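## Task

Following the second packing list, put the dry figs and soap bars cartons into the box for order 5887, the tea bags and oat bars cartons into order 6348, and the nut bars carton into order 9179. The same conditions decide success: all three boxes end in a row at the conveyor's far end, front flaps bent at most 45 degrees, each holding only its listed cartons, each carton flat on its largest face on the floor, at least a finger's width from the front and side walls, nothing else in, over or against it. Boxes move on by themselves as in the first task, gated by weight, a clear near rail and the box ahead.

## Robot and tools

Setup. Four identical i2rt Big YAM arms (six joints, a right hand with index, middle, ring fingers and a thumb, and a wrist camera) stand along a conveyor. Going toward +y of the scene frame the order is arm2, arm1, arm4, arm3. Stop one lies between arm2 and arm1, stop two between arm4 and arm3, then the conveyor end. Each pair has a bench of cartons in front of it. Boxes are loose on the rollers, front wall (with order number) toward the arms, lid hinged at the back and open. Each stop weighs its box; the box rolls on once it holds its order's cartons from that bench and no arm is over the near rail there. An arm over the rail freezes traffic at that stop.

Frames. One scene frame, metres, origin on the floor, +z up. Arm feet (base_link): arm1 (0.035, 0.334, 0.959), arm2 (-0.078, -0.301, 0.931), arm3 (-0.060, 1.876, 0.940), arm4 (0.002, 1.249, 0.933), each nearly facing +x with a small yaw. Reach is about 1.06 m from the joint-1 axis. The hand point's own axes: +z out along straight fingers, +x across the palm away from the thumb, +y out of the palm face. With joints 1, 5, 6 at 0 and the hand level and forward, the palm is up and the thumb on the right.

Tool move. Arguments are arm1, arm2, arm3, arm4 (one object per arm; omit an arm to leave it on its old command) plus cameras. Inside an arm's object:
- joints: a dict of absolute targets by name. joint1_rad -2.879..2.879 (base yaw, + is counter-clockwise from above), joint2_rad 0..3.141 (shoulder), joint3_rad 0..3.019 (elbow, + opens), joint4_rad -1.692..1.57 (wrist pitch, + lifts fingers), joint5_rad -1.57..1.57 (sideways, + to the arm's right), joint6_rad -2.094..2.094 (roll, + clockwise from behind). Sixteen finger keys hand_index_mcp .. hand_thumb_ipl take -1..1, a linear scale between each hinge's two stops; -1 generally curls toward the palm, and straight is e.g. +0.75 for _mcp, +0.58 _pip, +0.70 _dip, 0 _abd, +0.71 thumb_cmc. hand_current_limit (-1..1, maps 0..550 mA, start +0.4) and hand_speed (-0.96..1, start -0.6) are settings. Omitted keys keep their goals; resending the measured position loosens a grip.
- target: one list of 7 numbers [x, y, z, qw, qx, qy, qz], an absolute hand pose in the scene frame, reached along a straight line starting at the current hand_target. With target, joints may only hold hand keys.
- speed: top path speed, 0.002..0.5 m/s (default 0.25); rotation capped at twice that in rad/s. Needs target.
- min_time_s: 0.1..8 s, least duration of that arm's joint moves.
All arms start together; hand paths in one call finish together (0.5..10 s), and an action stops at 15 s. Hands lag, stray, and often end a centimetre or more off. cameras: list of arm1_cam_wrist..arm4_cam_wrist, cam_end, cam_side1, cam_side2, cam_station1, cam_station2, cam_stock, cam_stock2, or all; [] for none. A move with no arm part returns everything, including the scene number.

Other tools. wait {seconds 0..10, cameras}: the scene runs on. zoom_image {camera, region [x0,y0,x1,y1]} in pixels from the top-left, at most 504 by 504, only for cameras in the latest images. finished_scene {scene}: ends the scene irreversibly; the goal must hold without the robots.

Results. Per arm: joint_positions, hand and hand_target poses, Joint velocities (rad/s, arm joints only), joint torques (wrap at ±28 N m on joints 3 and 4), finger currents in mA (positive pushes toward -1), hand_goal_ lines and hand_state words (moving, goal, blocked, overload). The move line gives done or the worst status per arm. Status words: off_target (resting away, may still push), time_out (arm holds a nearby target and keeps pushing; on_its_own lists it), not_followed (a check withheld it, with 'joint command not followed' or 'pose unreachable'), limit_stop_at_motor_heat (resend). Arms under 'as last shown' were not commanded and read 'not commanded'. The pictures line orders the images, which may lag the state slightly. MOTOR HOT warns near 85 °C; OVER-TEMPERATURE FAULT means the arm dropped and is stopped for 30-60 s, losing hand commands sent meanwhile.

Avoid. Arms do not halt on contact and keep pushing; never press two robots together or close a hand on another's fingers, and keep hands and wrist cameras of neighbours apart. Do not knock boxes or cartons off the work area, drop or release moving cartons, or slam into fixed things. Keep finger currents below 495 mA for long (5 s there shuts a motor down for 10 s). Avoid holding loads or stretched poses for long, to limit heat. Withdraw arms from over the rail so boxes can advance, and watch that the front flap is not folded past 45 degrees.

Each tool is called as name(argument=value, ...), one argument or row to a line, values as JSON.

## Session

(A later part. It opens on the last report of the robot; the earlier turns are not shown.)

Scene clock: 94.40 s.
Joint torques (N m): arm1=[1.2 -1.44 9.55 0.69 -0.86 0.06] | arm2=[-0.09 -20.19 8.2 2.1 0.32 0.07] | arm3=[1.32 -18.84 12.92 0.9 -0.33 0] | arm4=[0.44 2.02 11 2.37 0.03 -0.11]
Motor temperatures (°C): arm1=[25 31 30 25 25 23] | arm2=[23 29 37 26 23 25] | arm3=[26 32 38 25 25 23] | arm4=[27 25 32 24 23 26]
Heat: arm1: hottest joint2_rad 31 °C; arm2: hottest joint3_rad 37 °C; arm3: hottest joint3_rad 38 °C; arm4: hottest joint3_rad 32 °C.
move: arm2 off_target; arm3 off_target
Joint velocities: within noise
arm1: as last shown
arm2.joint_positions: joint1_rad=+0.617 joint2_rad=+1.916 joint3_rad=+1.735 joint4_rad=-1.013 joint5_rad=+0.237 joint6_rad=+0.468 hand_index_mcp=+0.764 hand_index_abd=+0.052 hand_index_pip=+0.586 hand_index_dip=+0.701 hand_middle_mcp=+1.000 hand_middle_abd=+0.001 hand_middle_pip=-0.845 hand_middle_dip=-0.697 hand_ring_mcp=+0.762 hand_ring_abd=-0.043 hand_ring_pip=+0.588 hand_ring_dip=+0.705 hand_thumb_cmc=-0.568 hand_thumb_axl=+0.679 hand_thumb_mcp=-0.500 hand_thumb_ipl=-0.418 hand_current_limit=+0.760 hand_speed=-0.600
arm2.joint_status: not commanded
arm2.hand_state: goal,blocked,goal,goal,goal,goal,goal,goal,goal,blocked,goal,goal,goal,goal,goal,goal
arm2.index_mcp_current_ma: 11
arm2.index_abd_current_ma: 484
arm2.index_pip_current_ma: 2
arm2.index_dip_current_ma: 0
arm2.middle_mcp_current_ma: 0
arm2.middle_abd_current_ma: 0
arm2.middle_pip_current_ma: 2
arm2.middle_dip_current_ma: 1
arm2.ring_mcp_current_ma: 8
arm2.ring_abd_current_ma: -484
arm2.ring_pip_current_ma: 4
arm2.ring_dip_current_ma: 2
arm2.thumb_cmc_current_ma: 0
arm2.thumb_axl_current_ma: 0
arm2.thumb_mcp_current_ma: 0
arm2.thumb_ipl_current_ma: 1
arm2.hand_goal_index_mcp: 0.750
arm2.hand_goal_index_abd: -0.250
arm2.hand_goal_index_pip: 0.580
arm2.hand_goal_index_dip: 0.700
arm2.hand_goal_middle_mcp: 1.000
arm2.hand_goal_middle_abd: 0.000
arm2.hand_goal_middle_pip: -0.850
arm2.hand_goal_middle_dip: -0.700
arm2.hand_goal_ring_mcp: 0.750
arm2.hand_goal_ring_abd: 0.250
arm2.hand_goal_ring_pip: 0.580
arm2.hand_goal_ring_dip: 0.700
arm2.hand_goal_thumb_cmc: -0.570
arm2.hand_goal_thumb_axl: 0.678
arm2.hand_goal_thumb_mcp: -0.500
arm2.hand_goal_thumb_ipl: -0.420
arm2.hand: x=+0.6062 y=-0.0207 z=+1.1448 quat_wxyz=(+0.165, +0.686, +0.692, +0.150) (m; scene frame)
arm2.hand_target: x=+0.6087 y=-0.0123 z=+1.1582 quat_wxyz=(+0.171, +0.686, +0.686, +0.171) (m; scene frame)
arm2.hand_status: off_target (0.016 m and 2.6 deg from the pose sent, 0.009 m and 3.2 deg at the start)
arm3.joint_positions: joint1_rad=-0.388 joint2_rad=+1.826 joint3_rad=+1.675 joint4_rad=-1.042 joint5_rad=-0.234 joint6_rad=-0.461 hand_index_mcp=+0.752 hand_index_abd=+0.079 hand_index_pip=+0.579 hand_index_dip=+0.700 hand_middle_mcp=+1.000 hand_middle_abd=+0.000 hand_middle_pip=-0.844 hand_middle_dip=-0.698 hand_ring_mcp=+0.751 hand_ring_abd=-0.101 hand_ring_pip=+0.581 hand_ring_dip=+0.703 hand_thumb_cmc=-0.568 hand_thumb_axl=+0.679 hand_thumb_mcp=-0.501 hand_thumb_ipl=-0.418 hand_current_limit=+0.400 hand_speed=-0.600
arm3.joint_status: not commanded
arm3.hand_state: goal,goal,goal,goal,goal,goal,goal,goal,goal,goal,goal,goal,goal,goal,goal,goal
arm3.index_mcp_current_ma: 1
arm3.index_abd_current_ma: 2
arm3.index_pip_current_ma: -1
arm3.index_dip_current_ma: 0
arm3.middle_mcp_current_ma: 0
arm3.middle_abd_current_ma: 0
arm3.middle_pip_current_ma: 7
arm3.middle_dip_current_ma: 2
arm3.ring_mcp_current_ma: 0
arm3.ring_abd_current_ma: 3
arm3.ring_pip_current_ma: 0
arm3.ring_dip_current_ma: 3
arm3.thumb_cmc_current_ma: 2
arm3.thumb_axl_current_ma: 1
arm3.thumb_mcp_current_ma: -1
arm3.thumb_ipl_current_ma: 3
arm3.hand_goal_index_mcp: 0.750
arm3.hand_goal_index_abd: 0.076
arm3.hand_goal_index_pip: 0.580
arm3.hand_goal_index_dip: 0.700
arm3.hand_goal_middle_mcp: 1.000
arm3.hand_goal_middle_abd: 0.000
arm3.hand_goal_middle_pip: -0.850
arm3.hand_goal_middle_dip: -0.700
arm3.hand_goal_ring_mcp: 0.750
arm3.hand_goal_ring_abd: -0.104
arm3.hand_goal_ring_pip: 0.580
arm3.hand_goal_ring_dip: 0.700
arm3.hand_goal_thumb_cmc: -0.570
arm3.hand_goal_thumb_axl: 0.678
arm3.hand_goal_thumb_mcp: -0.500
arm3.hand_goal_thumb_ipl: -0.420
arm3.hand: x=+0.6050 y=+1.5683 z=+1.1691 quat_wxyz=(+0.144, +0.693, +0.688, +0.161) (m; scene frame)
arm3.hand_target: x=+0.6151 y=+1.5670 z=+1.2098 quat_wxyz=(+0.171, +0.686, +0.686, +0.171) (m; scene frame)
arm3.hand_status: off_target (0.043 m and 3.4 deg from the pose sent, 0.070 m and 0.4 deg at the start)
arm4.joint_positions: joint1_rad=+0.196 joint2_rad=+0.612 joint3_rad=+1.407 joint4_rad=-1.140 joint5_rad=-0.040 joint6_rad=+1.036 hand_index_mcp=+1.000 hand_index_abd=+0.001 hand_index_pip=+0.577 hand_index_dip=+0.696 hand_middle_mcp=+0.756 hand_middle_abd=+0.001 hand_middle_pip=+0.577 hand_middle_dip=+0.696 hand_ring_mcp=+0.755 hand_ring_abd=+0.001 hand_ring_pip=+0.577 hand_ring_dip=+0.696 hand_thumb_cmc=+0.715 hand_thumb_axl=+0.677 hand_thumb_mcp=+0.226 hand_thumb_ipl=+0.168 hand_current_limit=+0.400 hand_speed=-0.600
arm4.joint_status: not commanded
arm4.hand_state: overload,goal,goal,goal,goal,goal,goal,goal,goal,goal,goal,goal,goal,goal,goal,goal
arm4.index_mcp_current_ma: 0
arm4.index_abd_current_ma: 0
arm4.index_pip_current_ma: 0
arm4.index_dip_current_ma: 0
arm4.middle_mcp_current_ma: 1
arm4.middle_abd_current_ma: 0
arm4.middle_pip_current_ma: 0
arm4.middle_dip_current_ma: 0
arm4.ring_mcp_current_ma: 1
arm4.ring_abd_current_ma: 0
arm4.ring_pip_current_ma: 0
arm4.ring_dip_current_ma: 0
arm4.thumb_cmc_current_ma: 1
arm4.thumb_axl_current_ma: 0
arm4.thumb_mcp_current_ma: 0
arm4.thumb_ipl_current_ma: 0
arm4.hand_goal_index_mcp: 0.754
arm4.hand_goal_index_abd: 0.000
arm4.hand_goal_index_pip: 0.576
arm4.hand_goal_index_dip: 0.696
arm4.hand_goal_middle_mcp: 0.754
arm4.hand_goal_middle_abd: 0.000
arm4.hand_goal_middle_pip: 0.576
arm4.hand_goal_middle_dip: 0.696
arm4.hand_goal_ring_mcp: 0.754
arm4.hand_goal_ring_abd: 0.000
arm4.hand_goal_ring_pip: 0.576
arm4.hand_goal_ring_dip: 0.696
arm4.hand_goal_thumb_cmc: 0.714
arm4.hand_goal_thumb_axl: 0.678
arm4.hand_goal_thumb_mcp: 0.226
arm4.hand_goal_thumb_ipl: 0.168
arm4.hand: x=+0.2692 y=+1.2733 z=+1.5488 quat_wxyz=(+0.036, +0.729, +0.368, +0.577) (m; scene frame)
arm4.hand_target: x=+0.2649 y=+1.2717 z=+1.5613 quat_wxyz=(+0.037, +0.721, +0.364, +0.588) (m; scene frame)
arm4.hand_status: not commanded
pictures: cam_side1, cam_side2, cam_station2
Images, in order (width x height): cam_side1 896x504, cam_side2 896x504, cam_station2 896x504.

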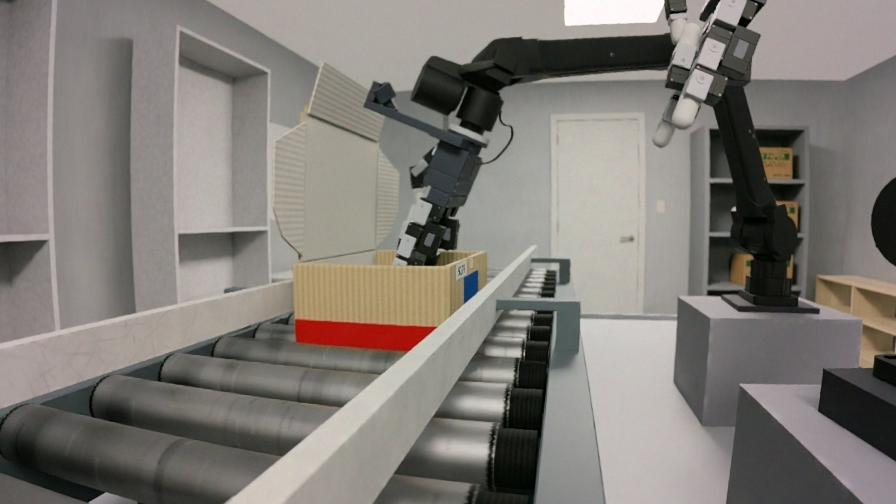

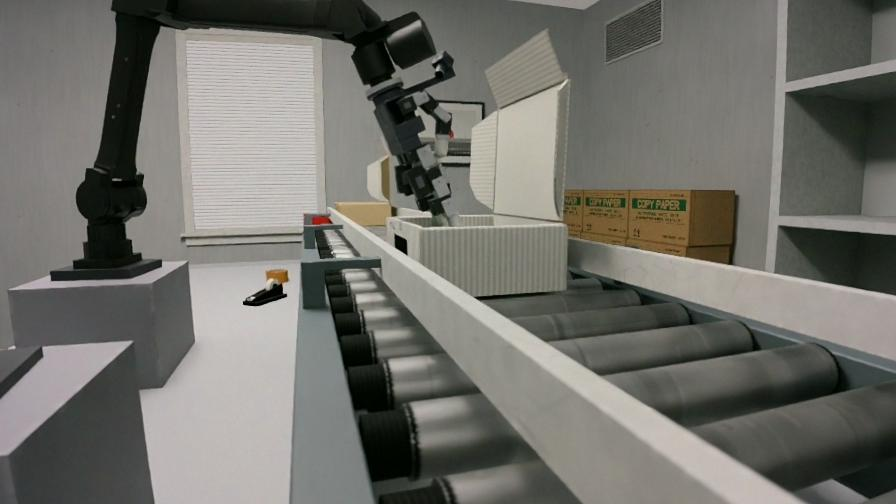

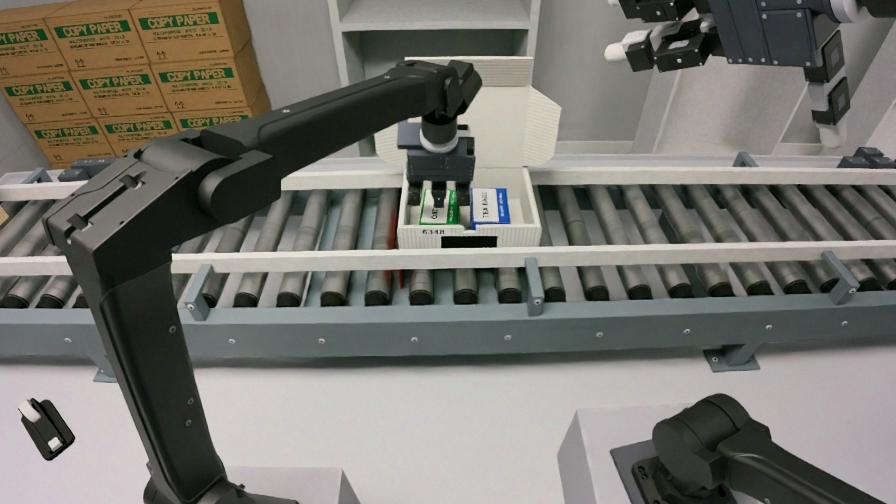

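move(
  arm2={"target": [0.609, -0.012, 1.142, 0.1711, 0.6861, 0.6861, 0.1711], "speed": 0.05},
  arm3={"target": [0.605, 1.566, 1.34, 0.1711, 0.6861, 0.6861, 0.1711], "speed": 0.2},
  cameras=["cam_station2", "cam_side1", "cam_station1"],
)

zoom_image(
  camera="cam_station2",
  region=[390, 160, 560, 260],
)

zoom_image(
  camera="cam_station1",
  region=[365, 160, 535, 260],
)

Scene clock: 96.13 s.
Joint torques (N m): arm1=[1.08 -1.32 9.69 0.66 -0.87 0.07] | arm2=[-0.09 -18.96 6.93 2.65 0.17 0.08] | arm3=[0.38 -15.85 13.18 1.13 -0.38 -0.09] | arm4=[0.44 2.02 11 2.37 0.03 -0.11]
Motor temperatures (°C): arm1=[25 31 30 25 25 23] | arm2=[23 29 37 26 23 25] | arm3=[26 32 38 25 25 23] | arm4=[27 25 32 24 23 26]
Heat: arm1: hottest joint2_rad 31 °C; arm2: hottest joint3_rad 37 °C; arm3: hottest joint3_rad 38 °C; arm4: hottest joint3_rad 32 °C.
move: arm2 done; arm3 off_target
Joint velocities: within noise
arm1, arm4: as last shown
arm2.joint_positions: joint1_rad=+0.617 joint2_rad=+1.915 joint3_rad=+1.720 joint4_rad=-0.985 joint5_rad=+0.243 joint6_rad=+0.468 hand_index_mcp=+0.770 hand_index_abd=+0.052 hand_index_pip=+0.589 hand_index_dip=+0.703 hand_middle_mcp=+1.000 hand_middle_abd=+0.001 hand_middle_pip=-0.845 hand_middle_dip=-0.697 hand_ring_mcp=+0.769 hand_ring_abd=-0.039 hand_ring_pip=+0.593 hand_ring_dip=+0.709 hand_thumb_cmc=-0.568 hand_thumb_axl=+0.679 hand_thumb_mcp=-0.500 hand_thumb_ipl=-0.418 hand_current_limit=+0.760 hand_speed=-0.600
arm2.joint_status: not commanded
arm2.hand_state: goal,blocked,goal,goal,goal,goal,goal,goal,goal,blocked,goal,goal,goal,goal,goal,goal
arm2.index_mcp_current_ma: 18
arm2.index_abd_current_ma: 484
arm2.index_pip_current_ma: 5
arm2.index_dip_current_ma: 1
arm2.middle_mcp_current_ma: 0
arm2.middle_abd_current_ma: 0
arm2.middle_pip_current_ma: 2
arm2.middle_dip_current_ma: 1
arm2.ring_mcp_current_ma: 17
arm2.ring_abd_current_ma: -484
arm2.ring_pip_current_ma: 9
arm2.ring_dip_current_ma: 4
arm2.thumb_cmc_current_ma: 0
arm2.thumb_axl_current_ma: 0
arm2.thumb_mcp_current_ma: 0
arm2.thumb_ipl_current_ma: 1
arm2.hand_goal_index_mcp: 0.750
arm2.hand_goal_index_abd: -0.250
arm2.hand_goal_index_pip: 0.580
arm2.hand_goal_index_dip: 0.700
arm2.hand_goal_middle_mcp: 1.000
arm2.hand_goal_middle_abd: 0.000
arm2.hand_goal_middle_pip: -0.850
arm2.hand_goal_middle_dip: -0.700
arm2.hand_goal_ring_mcp: 0.750
arm2.hand_goal_ring_abd: 0.250
arm2.hand_goal_ring_pip: 0.580
arm2.hand_goal_ring_dip: 0.700
arm2.hand_goal_thumb_cmc: -0.570
arm2.hand_goal_thumb_axl: 0.678
arm2.hand_goal_thumb_mcp: -0.500
arm2.hand_goal_thumb_ipl: -0.420
arm2.hand: x=+0.6075 y=-0.0210 z=+1.1423 quat_wxyz=(+0.169, +0.686, +0.690, +0.156) (m; scene frame)
arm2.hand_target: x=+0.6088 y=-0.0122 z=+1.1422 quat_wxyz=(+0.171, +0.686, +0.686, +0.171) (m; scene frame)
arm2.hand_status: done (0.009 m and 1.8 deg from the pose sent, 0.009 m and 2.6 deg at the start)
arm3.joint_positions: joint1_rad=-0.389 joint2_rad=+1.796 joint3_rad=+2.025 joint4_rad=-1.389 joint5_rad=-0.236 joint6_rad=-0.461 hand_index_mcp=+0.752 hand_index_abd=+0.079 hand_index_pip=+0.579 hand_index_dip=+0.700 hand_middle_mcp=+1.000 hand_middle_abd=+0.000 hand_middle_pip=-0.844 hand_middle_dip=-0.698 hand_ring_mcp=+0.751 hand_ring_abd=-0.101 hand_ring_pip=+0.581 hand_ring_dip=+0.703 hand_thumb_cmc=-0.568 hand_thumb_axl=+0.679 hand_thumb_mcp=-0.501 hand_thumb_ipl=-0.418 hand_current_limit=+0.400 hand_speed=-0.600
arm3.joint_status: not commanded
arm3.hand_state: goal,goal,goal,goal,goal,goal,goal,goal,goal,goal,goal,goal,goal,goal,goal,goal
arm3.index_mcp_current_ma: 1
arm3.index_abd_current_ma: 2
arm3.index_pip_current_ma: -1
arm3.index_dip_current_ma: 0
arm3.middle_mcp_current_ma: 0
arm3.middle_abd_current_ma: 0
arm3.middle_pip_current_ma: 7
arm3.middle_dip_current_ma: 2
arm3.ring_mcp_current_ma: 0
arm3.ring_abd_current_ma: 3
arm3.ring_pip_current_ma: 0
arm3.ring_dip_current_ma: 3
arm3.thumb_cmc_current_ma: 2
arm3.thumb_axl_current_ma: 1
arm3.thumb_mcp_current_ma: -1
arm3.thumb_ipl_current_ma: 3
arm3.hand_goal_index_mcp: 0.750
arm3.hand_goal_index_abd: 0.076
arm3.hand_goal_index_pip: 0.580
arm3.hand_goal_index_dip: 0.700
arm3.hand_goal_middle_mcp: 1.000
arm3.hand_goal_middle_abd: 0.000
arm3.hand_goal_middle_pip: -0.850
arm3.hand_goal_middle_dip: -0.700
arm3.hand_goal_ring_mcp: 0.750
arm3.hand_goal_ring_abd: -0.104
arm3.hand_goal_ring_pip: 0.580
arm3.hand_goal_ring_dip: 0.700
arm3.hand_goal_thumb_cmc: -0.570
arm3.hand_goal_thumb_axl: 0.678
arm3.hand_goal_thumb_mcp: -0.500
arm3.hand_goal_thumb_ipl: -0.420
arm3.hand: x=+0.5973 y=+1.5735 z=+1.3234 quat_wxyz=(+0.158, +0.689, +0.687, +0.167) (m; scene frame)
arm3.hand_target: x=+0.6040 y=+1.5664 z=+1.3397 quat_wxyz=(+0.172, +0.686, +0.686, +0.171) (m; scene frame)
arm3.hand_status: off_target (0.020 m and 1.6 deg from the pose sent, 0.171 m and 3.4 deg at the start; pose on its path clipped on 3 of 48 steps)
pictures: cam_side1, cam_station1, cam_station2
Images, in order (width x height): cam_side1 896x504, cam_station1 896x504, cam_station2 896x504.

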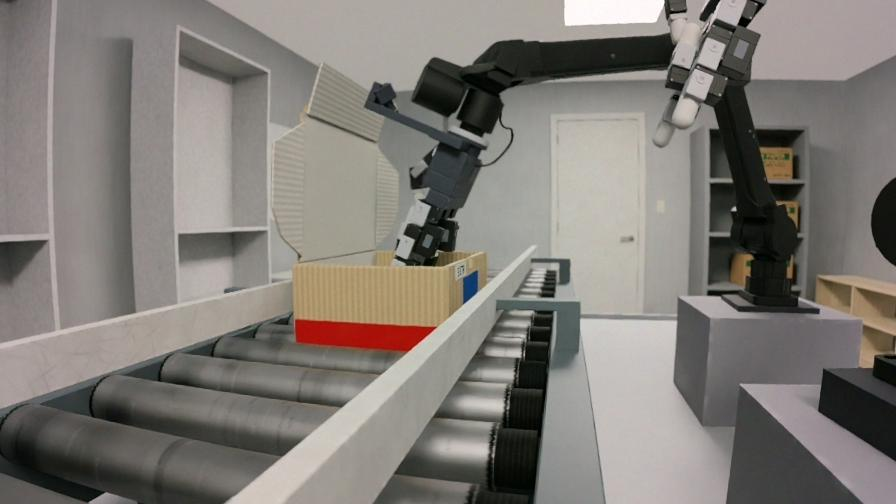

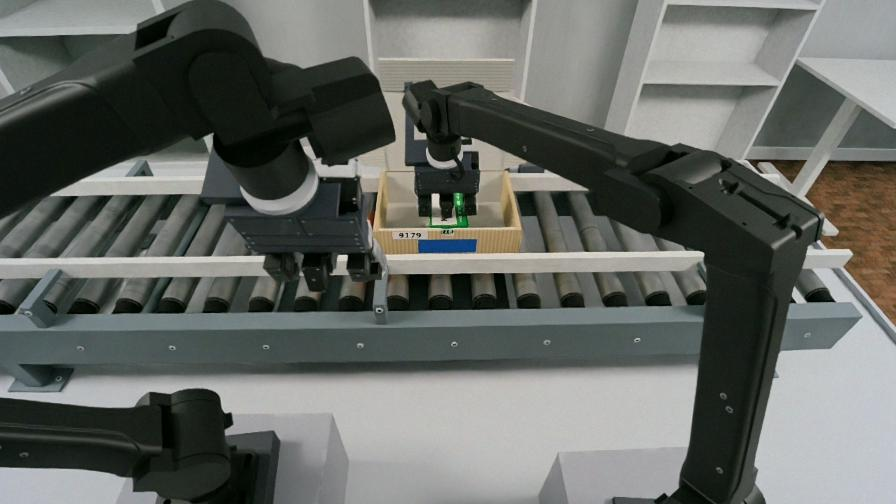

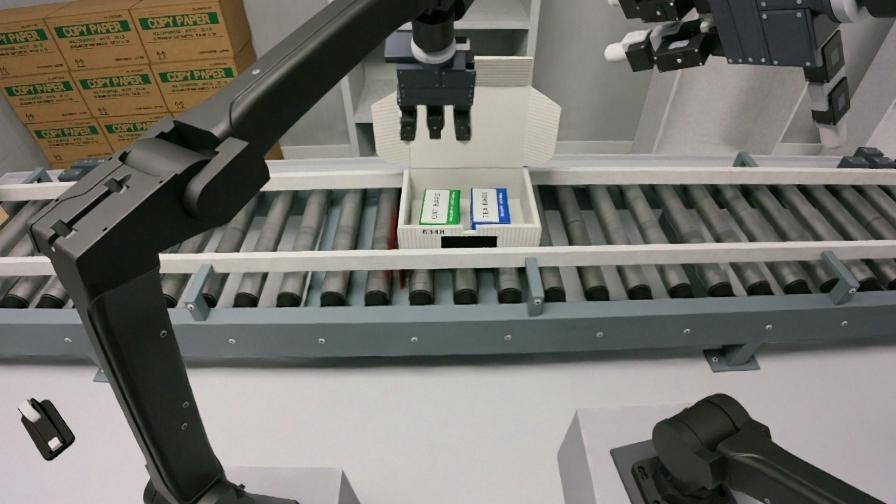

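Scaled by 2.965.

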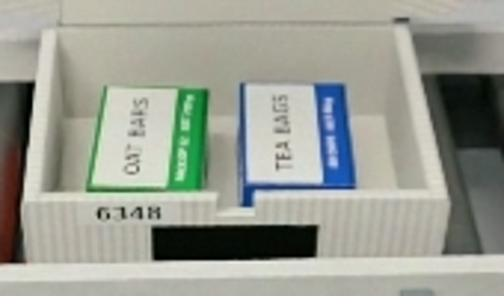

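Scaled by 2.965.

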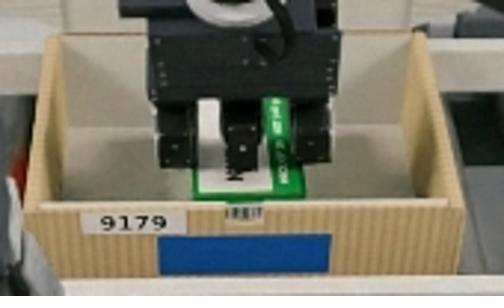

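move(
  arm2={"joints": {"hand_index_abd": 0.13, "hand_ring_abd": -0.12, "hand_current_limit": 0.4}},
  arm3={"target": [0.26, 1.66, 1.33, 0.153, 0.6903, 0.6903, 0.153], "speed": 0.25},
  cameras=["cam_side1", "cam_station1"],
)

zoom_image(
  camera="cam_station1",
  region=[365, 160, 535, 260],
)

Scene clock: 98.77 s.
Joint torques (N m): arm1=[1.2 -1.61 9.61 0.66 -0.85 0.05] | arm2=[-0.21 -19.49 7.38 1.98 0.08 0.06] | arm3=[0.38 -5.83 8.54 0.69 -0.54 -0.17] | arm4=[0.44 2.08 11 2.37 0.03 -0.11]
Motor temperatures (°C): arm1=[25 31 30 25 25 23] | arm2=[23 29 38 26 23 25] | arm3=[26 32 38 25 25 23] | arm4=[27 25 32 24 23 26]
Heat: arm1: hottest joint2_rad 31 °C; arm2: hottest joint3_rad 38 °C; arm3: hottest joint3_rad 38 °C; arm4: hottest joint3_rad 32 °C.
move: arm2 done; arm3 done
Joint velocities: within noise
arm1, arm4: as last shown
arm2.joint_positions: joint1_rad=+0.618 joint2_rad=+1.915 joint3_rad=+1.714 joint4_rad=-0.968 joint5_rad=+0.244 joint6_rad=+0.469 hand_index_mcp=+0.759 hand_index_abd=+0.127 hand_index_pip=+0.584 hand_index_dip=+0.703 hand_middle_mcp=+1.000 hand_middle_abd=+0.001 hand_middle_pip=-0.845 hand_middle_dip=-0.697 hand_ring_mcp=+0.756 hand_ring_abd=-0.116 hand_ring_pip=+0.584 hand_ring_dip=+0.703 hand_thumb_cmc=-0.568 hand_thumb_axl=+0.679 hand_thumb_mcp=-0.500 hand_thumb_ipl=-0.418 hand_current_limit=+0.400 hand_speed=-0.600
arm2.joint_status: all done
arm2.hand_state: goal,goal,goal,goal,goal,goal,goal,goal,goal,goal,goal,goal,goal,goal,goal,goal
arm2.index_mcp_current_ma: 5
arm2.index_abd_current_ma: -1
arm2.index_pip_current_ma: 1
arm2.index_dip_current_ma: 1
arm2.middle_mcp_current_ma: 0
arm2.middle_abd_current_ma: 0
arm2.middle_pip_current_ma: 2
arm2.middle_dip_current_ma: 1
arm2.ring_mcp_current_ma: 3
arm2.ring_abd_current_ma: 1
arm2.ring_pip_current_ma: 1
arm2.ring_dip_current_ma: 1
arm2.thumb_cmc_current_ma: 0
arm2.thumb_axl_current_ma: 0
arm2.thumb_mcp_current_ma: 0
arm2.thumb_ipl_current_ma: 1
arm2.hand_goal_index_mcp: 0.750
arm2.hand_goal_index_abd: 0.130
arm2.hand_goal_index_pip: 0.580
arm2.hand_goal_index_dip: 0.700
arm2.hand_goal_middle_mcp: 1.000
arm2.hand_goal_middle_abd: 0.000
arm2.hand_goal_middle_pip: -0.850
arm2.hand_goal_middle_dip: -0.700
arm2.hand_goal_ring_mcp: 0.750
arm2.hand_goal_ring_abd: -0.120
arm2.hand_goal_ring_pip: 0.580
arm2.hand_goal_ring_dip: 0.700
arm2.hand_goal_thumb_cmc: -0.570
arm2.hand_goal_thumb_axl: 0.678
arm2.hand_goal_thumb_mcp: -0.500
arm2.hand_goal_thumb_ipl: -0.420
arm2.hand: x=+0.6088 y=-0.0198 z=+1.1420 quat_wxyz=(+0.171, +0.686, +0.689, +0.161) (m; scene frame)
arm2.hand_target: x=+0.6088 y=-0.0122 z=+1.1423 quat_wxyz=(+0.171, +0.686, +0.686, +0.171) (m; scene frame)
arm2.hand_status: not commanded
arm3.joint_positions: joint1_rad=-0.732 joint2_rad=+0.976 joint3_rad=+1.242 joint4_rad=-1.529 joint5_rad=-0.329 joint6_rad=-0.800 hand_index_mcp=+0.752 hand_index_abd=+0.079 hand_index_pip=+0.579 hand_index_dip=+0.700 hand_middle_mcp=+1.000 hand_middle_abd=+0.000 hand_middle_pip=-0.844 hand_middle_dip=-0.698 hand_ring_mcp=+0.751 hand_ring_abd=-0.101 hand_ring_pip=+0.581 hand_ring_dip=+0.703 hand_thumb_cmc=-0.568 hand_thumb_axl=+0.679 hand_thumb_mcp=-0.501 hand_thumb_ipl=-0.418 hand_current_limit=+0.400 hand_speed=-0.600
arm3.joint_status: not commanded
arm3.hand_state: goal,goal,goal,goal,goal,goal,goal,goal,goal,goal,goal,goal,goal,goal,goal,goal
arm3.index_mcp_current_ma: 1
arm3.index_abd_current_ma: 2
arm3.index_pip_current_ma: -1
arm3.index_dip_current_ma: 0
arm3.middle_mcp_current_ma: 0
arm3.middle_abd_current_ma: 0
arm3.middle_pip_current_ma: 7
arm3.middle_dip_current_ma: 2
arm3.ring_mcp_current_ma: 1
arm3.ring_abd_current_ma: 3
arm3.ring_pip_current_ma: 0
arm3.ring_dip_current_ma: 3
arm3.thumb_cmc_current_ma: 2
arm3.thumb_axl_current_ma: 1
arm3.thumb_mcp_current_ma: -1
arm3.thumb_ipl_current_ma: 3
arm3.hand_goal_index_mcp: 0.750
arm3.hand_goal_index_abd: 0.076
arm3.hand_goal_index_pip: 0.580
arm3.hand_goal_index_dip: 0.700
arm3.hand_goal_middle_mcp: 1.000
arm3.hand_goal_middle_abd: 0.000
arm3.hand_goal_middle_pip: -0.850
arm3.hand_goal_middle_dip: -0.700
arm3.hand_goal_ring_mcp: 0.750
arm3.hand_goal_ring_abd: -0.104
arm3.hand_goal_ring_pip: 0.580
arm3.hand_goal_ring_dip: 0.700
arm3.hand_goal_thumb_cmc: -0.570
arm3.hand_goal_thumb_axl: 0.678
arm3.hand_goal_thumb_mcp: -0.500
arm3.hand_goal_thumb_ipl: -0.420
arm3.hand: x=+0.2624 y=+1.6588 z=+1.3311 quat_wxyz=(+0.157, +0.691, +0.689, +0.152) (m; scene frame)
arm3.hand_target: x=+0.2601 y=+1.6600 z=+1.3299 quat_wxyz=(+0.153, +0.690, +0.690, +0.153) (m; scene frame)
arm3.hand_status: done (0.003 m and 0.5 deg from the pose sent, 0.348 m and 1.7 deg at the start)
pictures: cam_side1, cam_station1
Images, in order (width x height): cam_side1 896x504, cam_station1 896x504.

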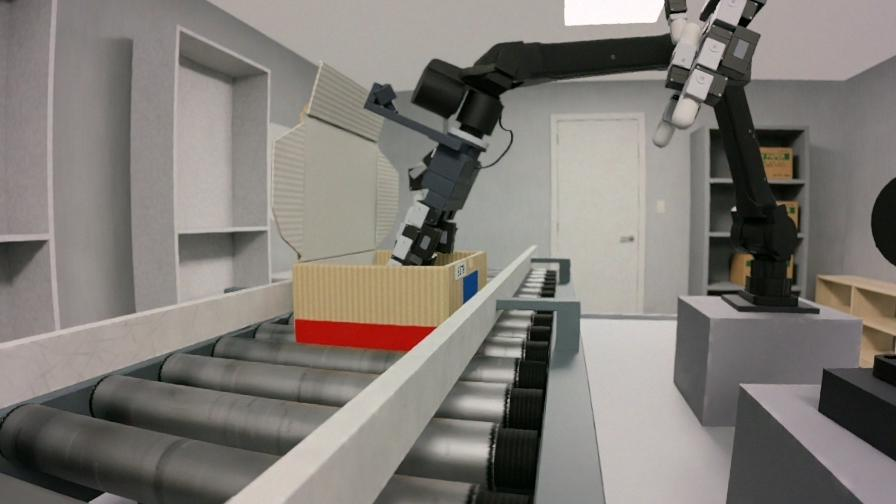

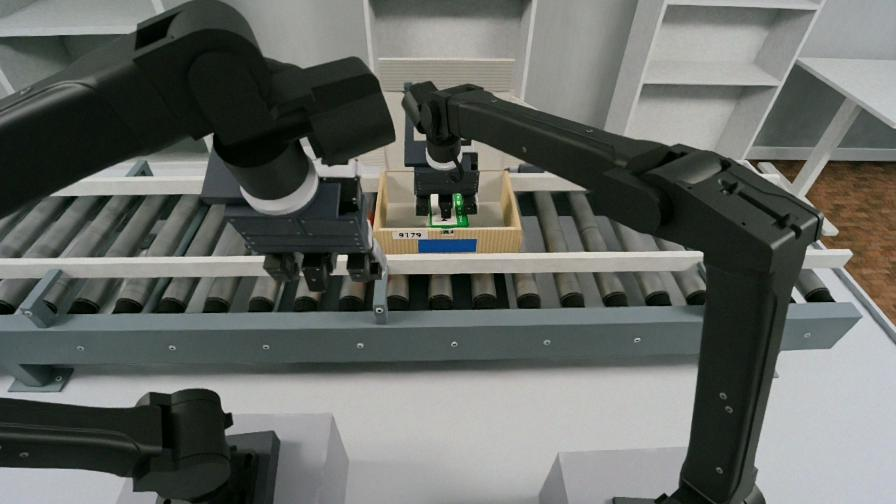

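Scaled by 2.965.

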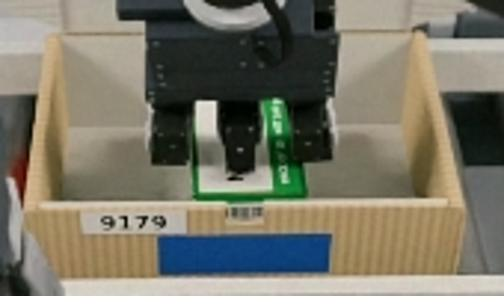

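Retract arm2 straight up, then back.

move(
  arm2={"target": [0.607, -0.014, 1.33, 0.1711, 0.6861, 0.6861, 0.1711], "speed": 0.18},
  cameras=["cam_side1", "cam_station1", "cam_stock2"],
)

zoom_image(
  camera="cam_station1",
  region=[365, 100, 535, 260],
)

move(
  arm2={"target": [0.26, -0.40, 1.33, 0.153, 0.6903, 0.6903, 0.153], "speed": 0.3},
  cameras=["cam_side1", "cam_station1", "cam_end", "cam_station2"],
)

Scene clock: 101.10 s.
Joint torques (N m): arm1=[1.32 -1.38 9.77 0.64 -0.86 0.06] | arm2=[-0.26 -18.73 12.07 0.49 0.19 0.03] | arm3=[0.44 -5.95 8.54 0.7 -0.54 -0.16] | arm4=[0.5 2.02 11 2.36 0.03 -0.11]
Motor temperatures (°C): arm1=[25 31 30 25 25 23] | arm2=[23 29 38 26 23 25] | arm3=[26 32 38 25 25 23] | arm4=[27 25 32 24 23 26]
Heat: arm1: hottest joint2_rad 31 °C; arm2: hottest joint3_rad 38 °C; arm3: hottest joint3_rad 38 °C; arm4: hottest joint3_rad 32 °C.
move: arm2 off_target
Joint velocities: within noise
arm1.joint_positions: joint1_rad=-1.255 joint2_rad=+0.854 joint3_rad=+1.122 joint4_rad=-1.667 joint5_rad=-0.393 joint6_rad=-1.121 hand_index_mcp=+0.751 hand_index_abd=+0.122 hand_index_pip=+0.578 hand_index_dip=+0.700 hand_middle_mcp=+1.000 hand_middle_abd=+0.001 hand_middle_pip=-0.844 hand_middle_dip=-0.697 hand_ring_mcp=+0.751 hand_ring_abd=-0.112 hand_ring_pip=+0.580 hand_ring_dip=+0.701 hand_thumb_cmc=-0.567 hand_thumb_axl=+0.679 hand_thumb_mcp=-0.501 hand_thumb_ipl=-0.418 hand_current_limit=+0.400 hand_speed=-0.600
arm1.joint_status: not commanded
arm1.hand_state: goal,goal,goal,goal,goal,goal,goal,goal,goal,goal,goal,goal,goal,goal,goal,goal
arm1.index_mcp_current_ma: 1
arm1.index_abd_current_ma: 2
arm1.index_pip_current_ma: -1
arm1.index_dip_current_ma: 0
arm1.middle_mcp_current_ma: 0
arm1.middle_abd_current_ma: 0
arm1.middle_pip_current_ma: 7
arm1.middle_dip_current_ma: 2
arm1.ring_mcp_current_ma: 1
arm1.ring_abd_current_ma: 2
arm1.ring_pip_current_ma: 0
arm1.ring_dip_current_ma: 0
arm1.thumb_cmc_current_ma: 2
arm1.thumb_axl_current_ma: 1
arm1.thumb_mcp_current_ma: -1
arm1.thumb_ipl_current_ma: 2
arm1.hand_goal_index_mcp: 0.750
arm1.hand_goal_index_abd: 0.120
arm1.hand_goal_index_pip: 0.580
arm1.hand_goal_index_dip: 0.700
arm1.hand_goal_middle_mcp: 1.000
arm1.hand_goal_middle_abd: 0.000
arm1.hand_goal_middle_pip: -0.850
arm1.hand_goal_middle_dip: -0.700
arm1.hand_goal_ring_mcp: 0.750
arm1.hand_goal_ring_abd: -0.114
arm1.hand_goal_ring_pip: 0.580
arm1.hand_goal_ring_dip: 0.700
arm1.hand_goal_thumb_cmc: -0.570
arm1.hand_goal_thumb_axl: 0.678
arm1.hand_goal_thumb_mcp: -0.500
arm1.hand_goal_thumb_ipl: -0.420
arm1.hand: x=+0.2626 y=+0.1301 z=+1.3301 quat_wxyz=(+0.154, +0.690, +0.691, +0.152) (m; scene frame)
arm1.hand_target: x=+0.2600 y=+0.1300 z=+1.3300 quat_wxyz=(+0.153, +0.690, +0.690, +0.153) (m; scene frame)
arm1.hand_status: not commanded
arm2.joint_positions: joint1_rad=+0.620 joint2_rad=+1.932 joint3_rad=+2.186 joint4_rad=-1.441 joint5_rad=+0.241 joint6_rad=+0.469 hand_index_mcp=+0.751 hand_index_abd=+0.127 hand_index_pip=+0.580 hand_index_dip=+0.702 hand_middle_mcp=+1.000 hand_middle_abd=+0.001 hand_middle_pip=-0.845 hand_middle_dip=-0.697 hand_ring_mcp=+0.752 hand_ring_abd=-0.123 hand_ring_pip=+0.582 hand_ring_dip=+0.702 hand_thumb_cmc=-0.568 hand_thumb_axl=+0.679 hand_thumb_mcp=-0.500 hand_thumb_ipl=-0.418 hand_current_limit=+0.400 hand_speed=-0.600
arm2.joint_status: not commanded
arm2.hand_state: goal,goal,goal,goal,goal,goal,goal,goal,goal,goal,goal,goal,goal,goal,goal,goal
arm2.index_mcp_current_ma: 0
arm2.index_abd_current_ma: -1
arm2.index_pip_current_ma: 0
arm2.index_dip_current_ma: 0
arm2.middle_mcp_current_ma: 0
arm2.middle_abd_current_ma: 0
arm2.middle_pip_current_ma: 2
arm2.middle_dip_current_ma: 1
arm2.ring_mcp_current_ma: 0
arm2.ring_abd_current_ma: -1
arm2.ring_pip_current_ma: 0
arm2.ring_dip_current_ma: 0
arm2.thumb_cmc_current_ma: 0
arm2.thumb_axl_current_ma: 0
arm2.thumb_mcp_current_ma: 0
arm2.thumb_ipl_current_ma: 1
arm2.hand_goal_index_mcp: 0.750
arm2.hand_goal_index_abd: 0.130
arm2.hand_goal_index_pip: 0.580
arm2.hand_goal_index_dip: 0.700
arm2.hand_goal_middle_mcp: 1.000
arm2.hand_goal_middle_abd: 0.000
arm2.hand_goal_middle_pip: -0.850
arm2.hand_goal_middle_dip: -0.700
arm2.hand_goal_ring_mcp: 0.750
arm2.hand_goal_ring_abd: -0.120
arm2.hand_goal_ring_pip: 0.580
arm2.hand_goal_ring_dip: 0.700
arm2.hand_goal_thumb_cmc: -0.570
arm2.hand_goal_thumb_axl: 0.678
arm2.hand_goal_thumb_mcp: -0.500
arm2.hand_goal_thumb_ipl: -0.420
arm2.hand: x=+0.6048 y=-0.0203 z=+1.3074 quat_wxyz=(+0.167, +0.686, +0.692, +0.153) (m; scene frame)
arm2.hand_target: x=+0.6061 y=-0.0146 z=+1.3299 quat_wxyz=(+0.171, +0.686, +0.686, +0.172) (m; scene frame)
arm2.hand_status: off_target (0.024 m and 2.2 deg from the pose sent, 0.188 m and 1.2 deg at the start)
arm3, arm4: as last shown
arm3.joint_positions: joint1_rad=-0.732 joint2_rad=+0.976 joint3_rad=+1.242 joint4_rad=-1.529 joint5_rad=-0.329 joint6_rad=-0.801 hand_index_mcp=+0.752 hand_index_abd=+0.079 hand_index_pip=+0.579 hand_index_dip=+0.700 hand_middle_mcp=+1.000 hand_middle_abd=+0.000 hand_middle_pip=-0.844 hand_middle_dip=-0.698 hand_ring_mcp=+0.751 hand_ring_abd=-0.101 hand_ring_pip=+0.581 hand_ring_dip=+0.703 hand_thumb_cmc=-0.568 hand_thumb_axl=+0.679 hand_thumb_mcp=-0.501 hand_thumb_ipl=-0.418 hand_current_limit=+0.400 hand_speed=-0.600
pictures: cam_side1, cam_station1, cam_stock2
Images, in order (width x height): cam_side1 896x504, cam_station1 896x504, cam_stock2 896x504.

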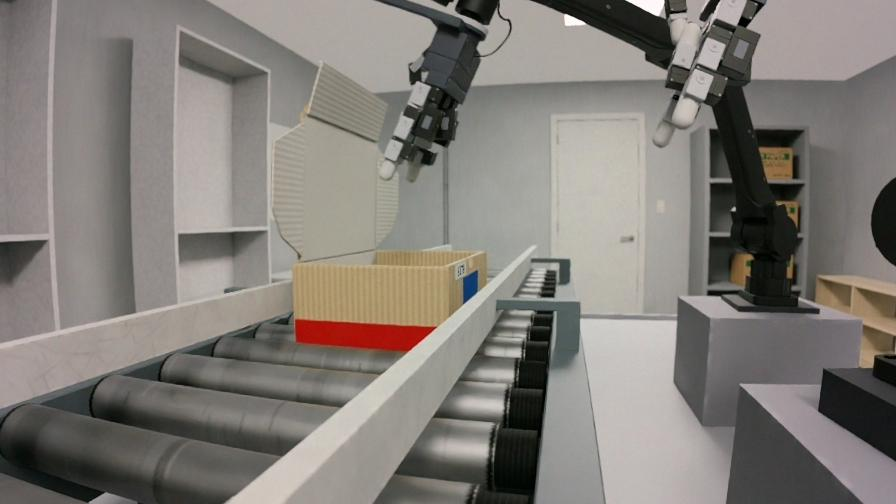

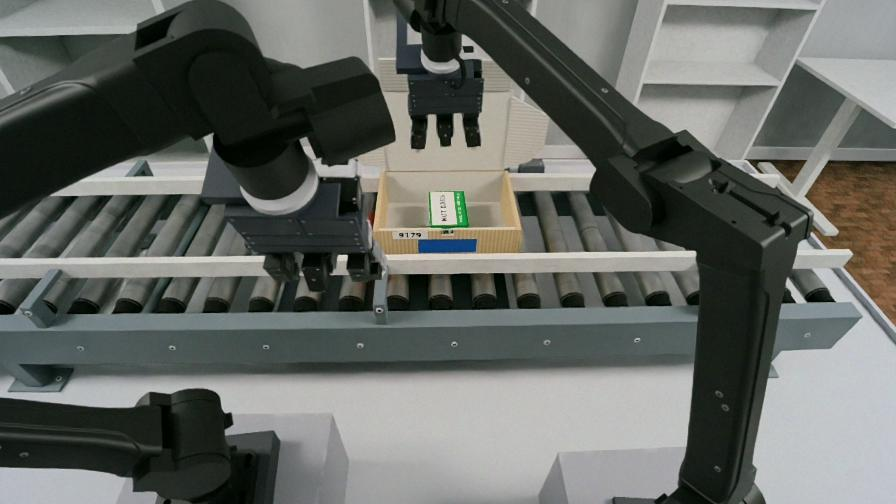

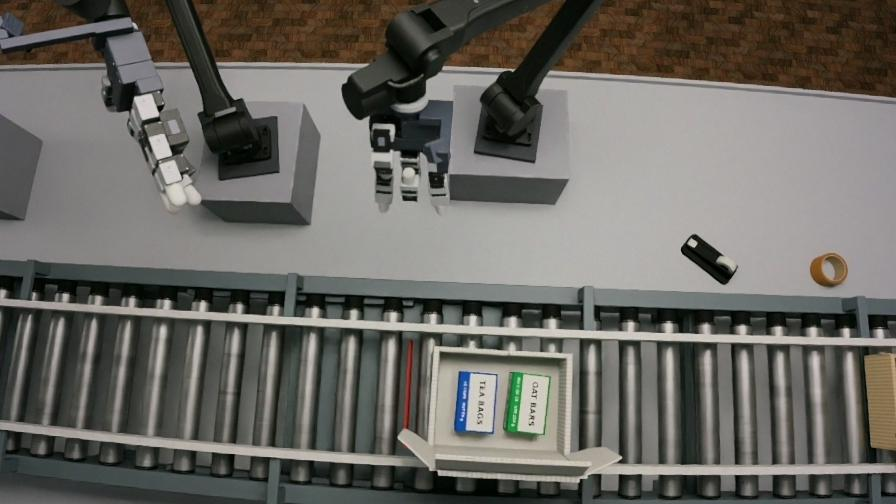

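Scaled by 2.965.

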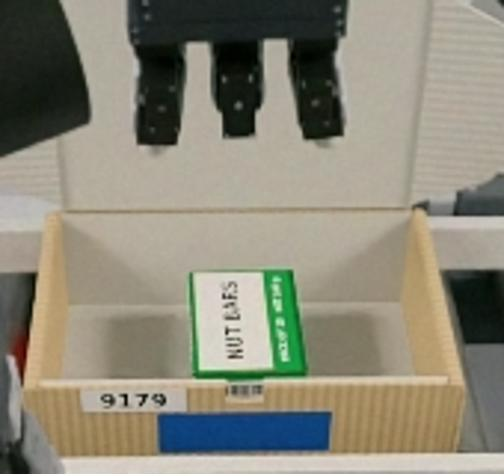

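Scene clock: 104.13 s.
Joint torques (N m): arm1=[1.32 -1.38 9.77 0.57 -0.85 0.07] | arm2=[-2.08 -1.9 7.54 0.72 -0.36 -0.17] | arm3=[0.38 -5.83 8.51 0.7 -0.55 -0.16] | arm4=[0.44 2.08 11 2.36 0.03 -0.11]
Motor temperatures (°C): arm1=[25 31 30 25 25 23] | arm2=[23 29 38 26 23 25] | arm3=[26 32 38 25 25 23] | arm4=[27 25 32 24 23 26]
Heat: arm1: hottest joint2_rad 31 °C; arm2: hottest joint3_rad 38 °C; arm3: hottest joint3_rad 38 °C; arm4: hottest joint3_rad 32 °C.
move: arm2 done
Joint velocities: within noise
arm1, arm3, arm4: as last shown
arm2.joint_positions: joint1_rad=-0.255 joint2_rad=+0.825 joint3_rad=+1.179 joint4_rad=-1.504 joint5_rad=-0.139 joint6_rad=-0.317 hand_index_mcp=+0.751 hand_index_abd=+0.127 hand_index_pip=+0.580 hand_index_dip=+0.702 hand_middle_mcp=+1.000 hand_middle_abd=+0.001 hand_middle_pip=-0.845 hand_middle_dip=-0.697 hand_ring_mcp=+0.752 hand_ring_abd=-0.122 hand_ring_pip=+0.582 hand_ring_dip=+0.702 hand_thumb_cmc=-0.568 hand_thumb_axl=+0.679 hand_thumb_mcp=-0.500 hand_thumb_ipl=-0.418 hand_current_limit=+0.400 hand_speed=-0.600
arm2.joint_status: not commanded
arm2.hand_state: goal,goal,goal,goal,goal,goal,goal,goal,goal,goal,goal,goal,goal,goal,goal,goal
arm2.index_mcp_current_ma: 0
arm2.index_abd_current_ma: -1
arm2.index_pip_current_ma: 0
arm2.index_dip_current_ma: 0
arm2.middle_mcp_current_ma: 0
arm2.middle_abd_current_ma: 0
arm2.middle_pip_current_ma: 2
arm2.middle_dip_current_ma: 1
arm2.ring_mcp_current_ma: 0
arm2.ring_abd_current_ma: 0
arm2.ring_pip_current_ma: 0
arm2.ring_dip_current_ma: 0
arm2.thumb_cmc_current_ma: 0
arm2.thumb_axl_current_ma: 0
arm2.thumb_mcp_current_ma: 0
arm2.thumb_ipl_current_ma: 1
arm2.hand_goal_index_mcp: 0.750
arm2.hand_goal_index_abd: 0.130
arm2.hand_goal_index_pip: 0.580
arm2.hand_goal_index_dip: 0.700
arm2.hand_goal_middle_mcp: 1.000
arm2.hand_goal_middle_abd: 0.000
arm2.hand_goal_middle_pip: -0.850
arm2.hand_goal_middle_dip: -0.700
arm2.hand_goal_ring_mcp: 0.750
arm2.hand_goal_ring_abd: -0.120
arm2.hand_goal_ring_pip: 0.580
arm2.hand_goal_ring_dip: 0.700
arm2.hand_goal_thumb_cmc: -0.570
arm2.hand_goal_thumb_axl: 0.678
arm2.hand_goal_thumb_mcp: -0.500
arm2.hand_goal_thumb_ipl: -0.420
arm2.hand: x=+0.2609 y=-0.3982 z=+1.3322 quat_wxyz=(+0.158, +0.690, +0.688, +0.157) (m; scene frame)
arm2.hand_target: x=+0.2600 y=-0.4000 z=+1.3300 quat_wxyz=(+0.153, +0.690, +0.690, +0.153) (m; scene frame)
arm2.hand_status: done (0.003 m and 0.8 deg from the pose sent, 0.513 m and 1.7 deg at the start)
pictures: cam_end, cam_side1, cam_station1, cam_station2
Images, in order (width x height): cam_end 896x504, cam_side1 896x504, cam_station1 896x504, cam_station2 896x504.

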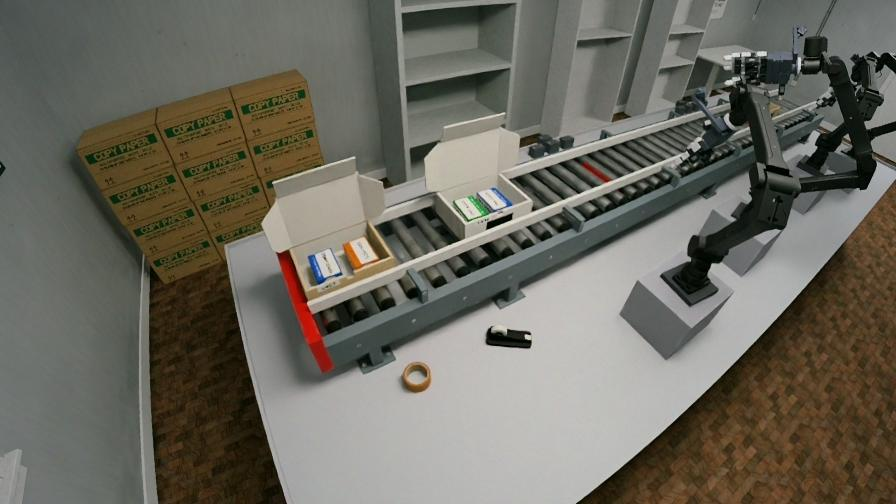

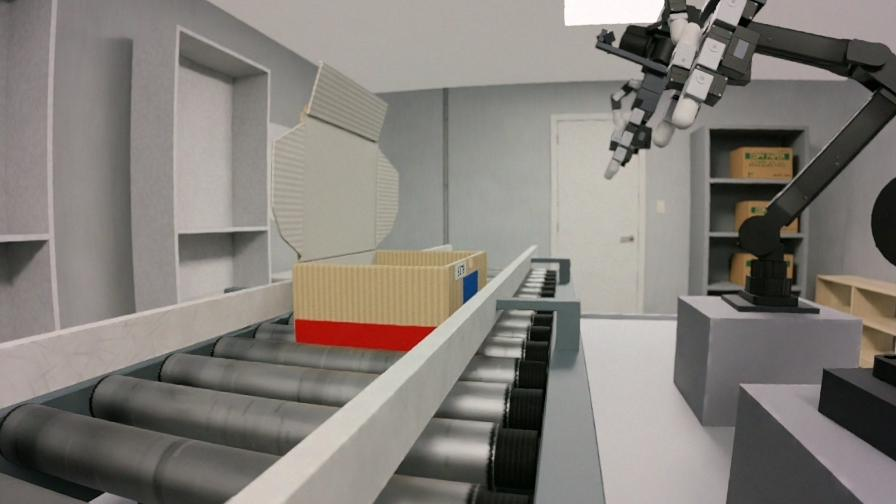

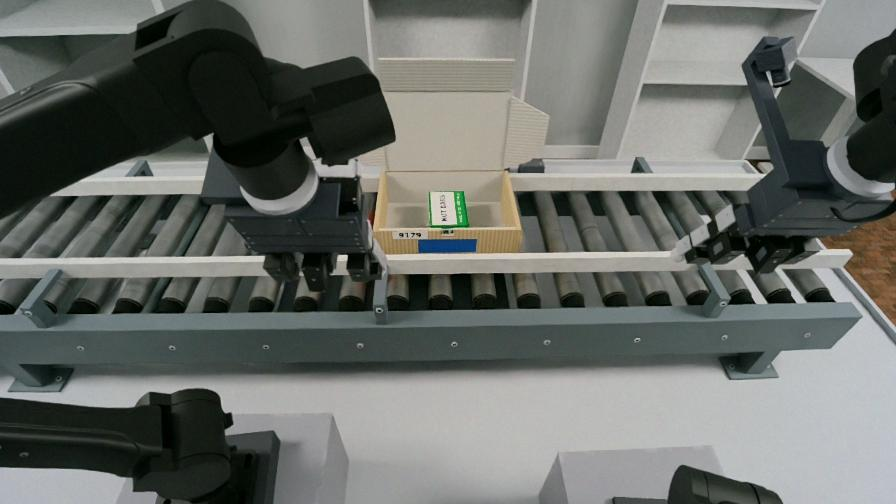

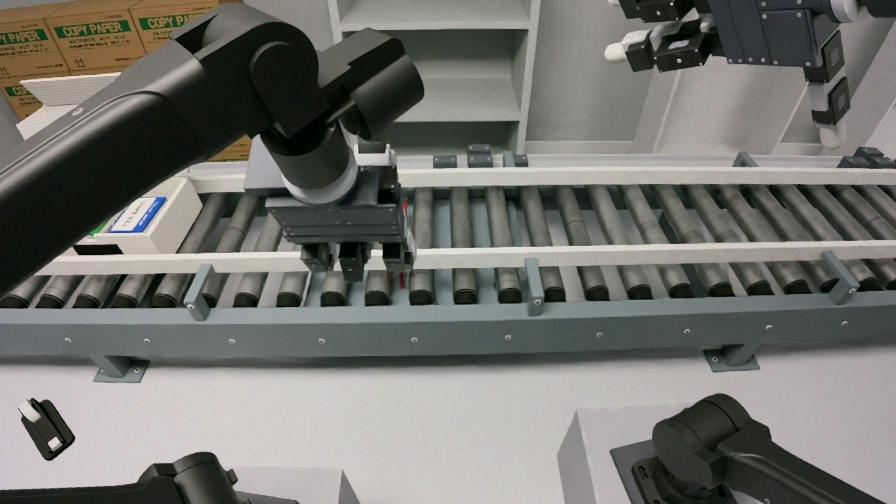

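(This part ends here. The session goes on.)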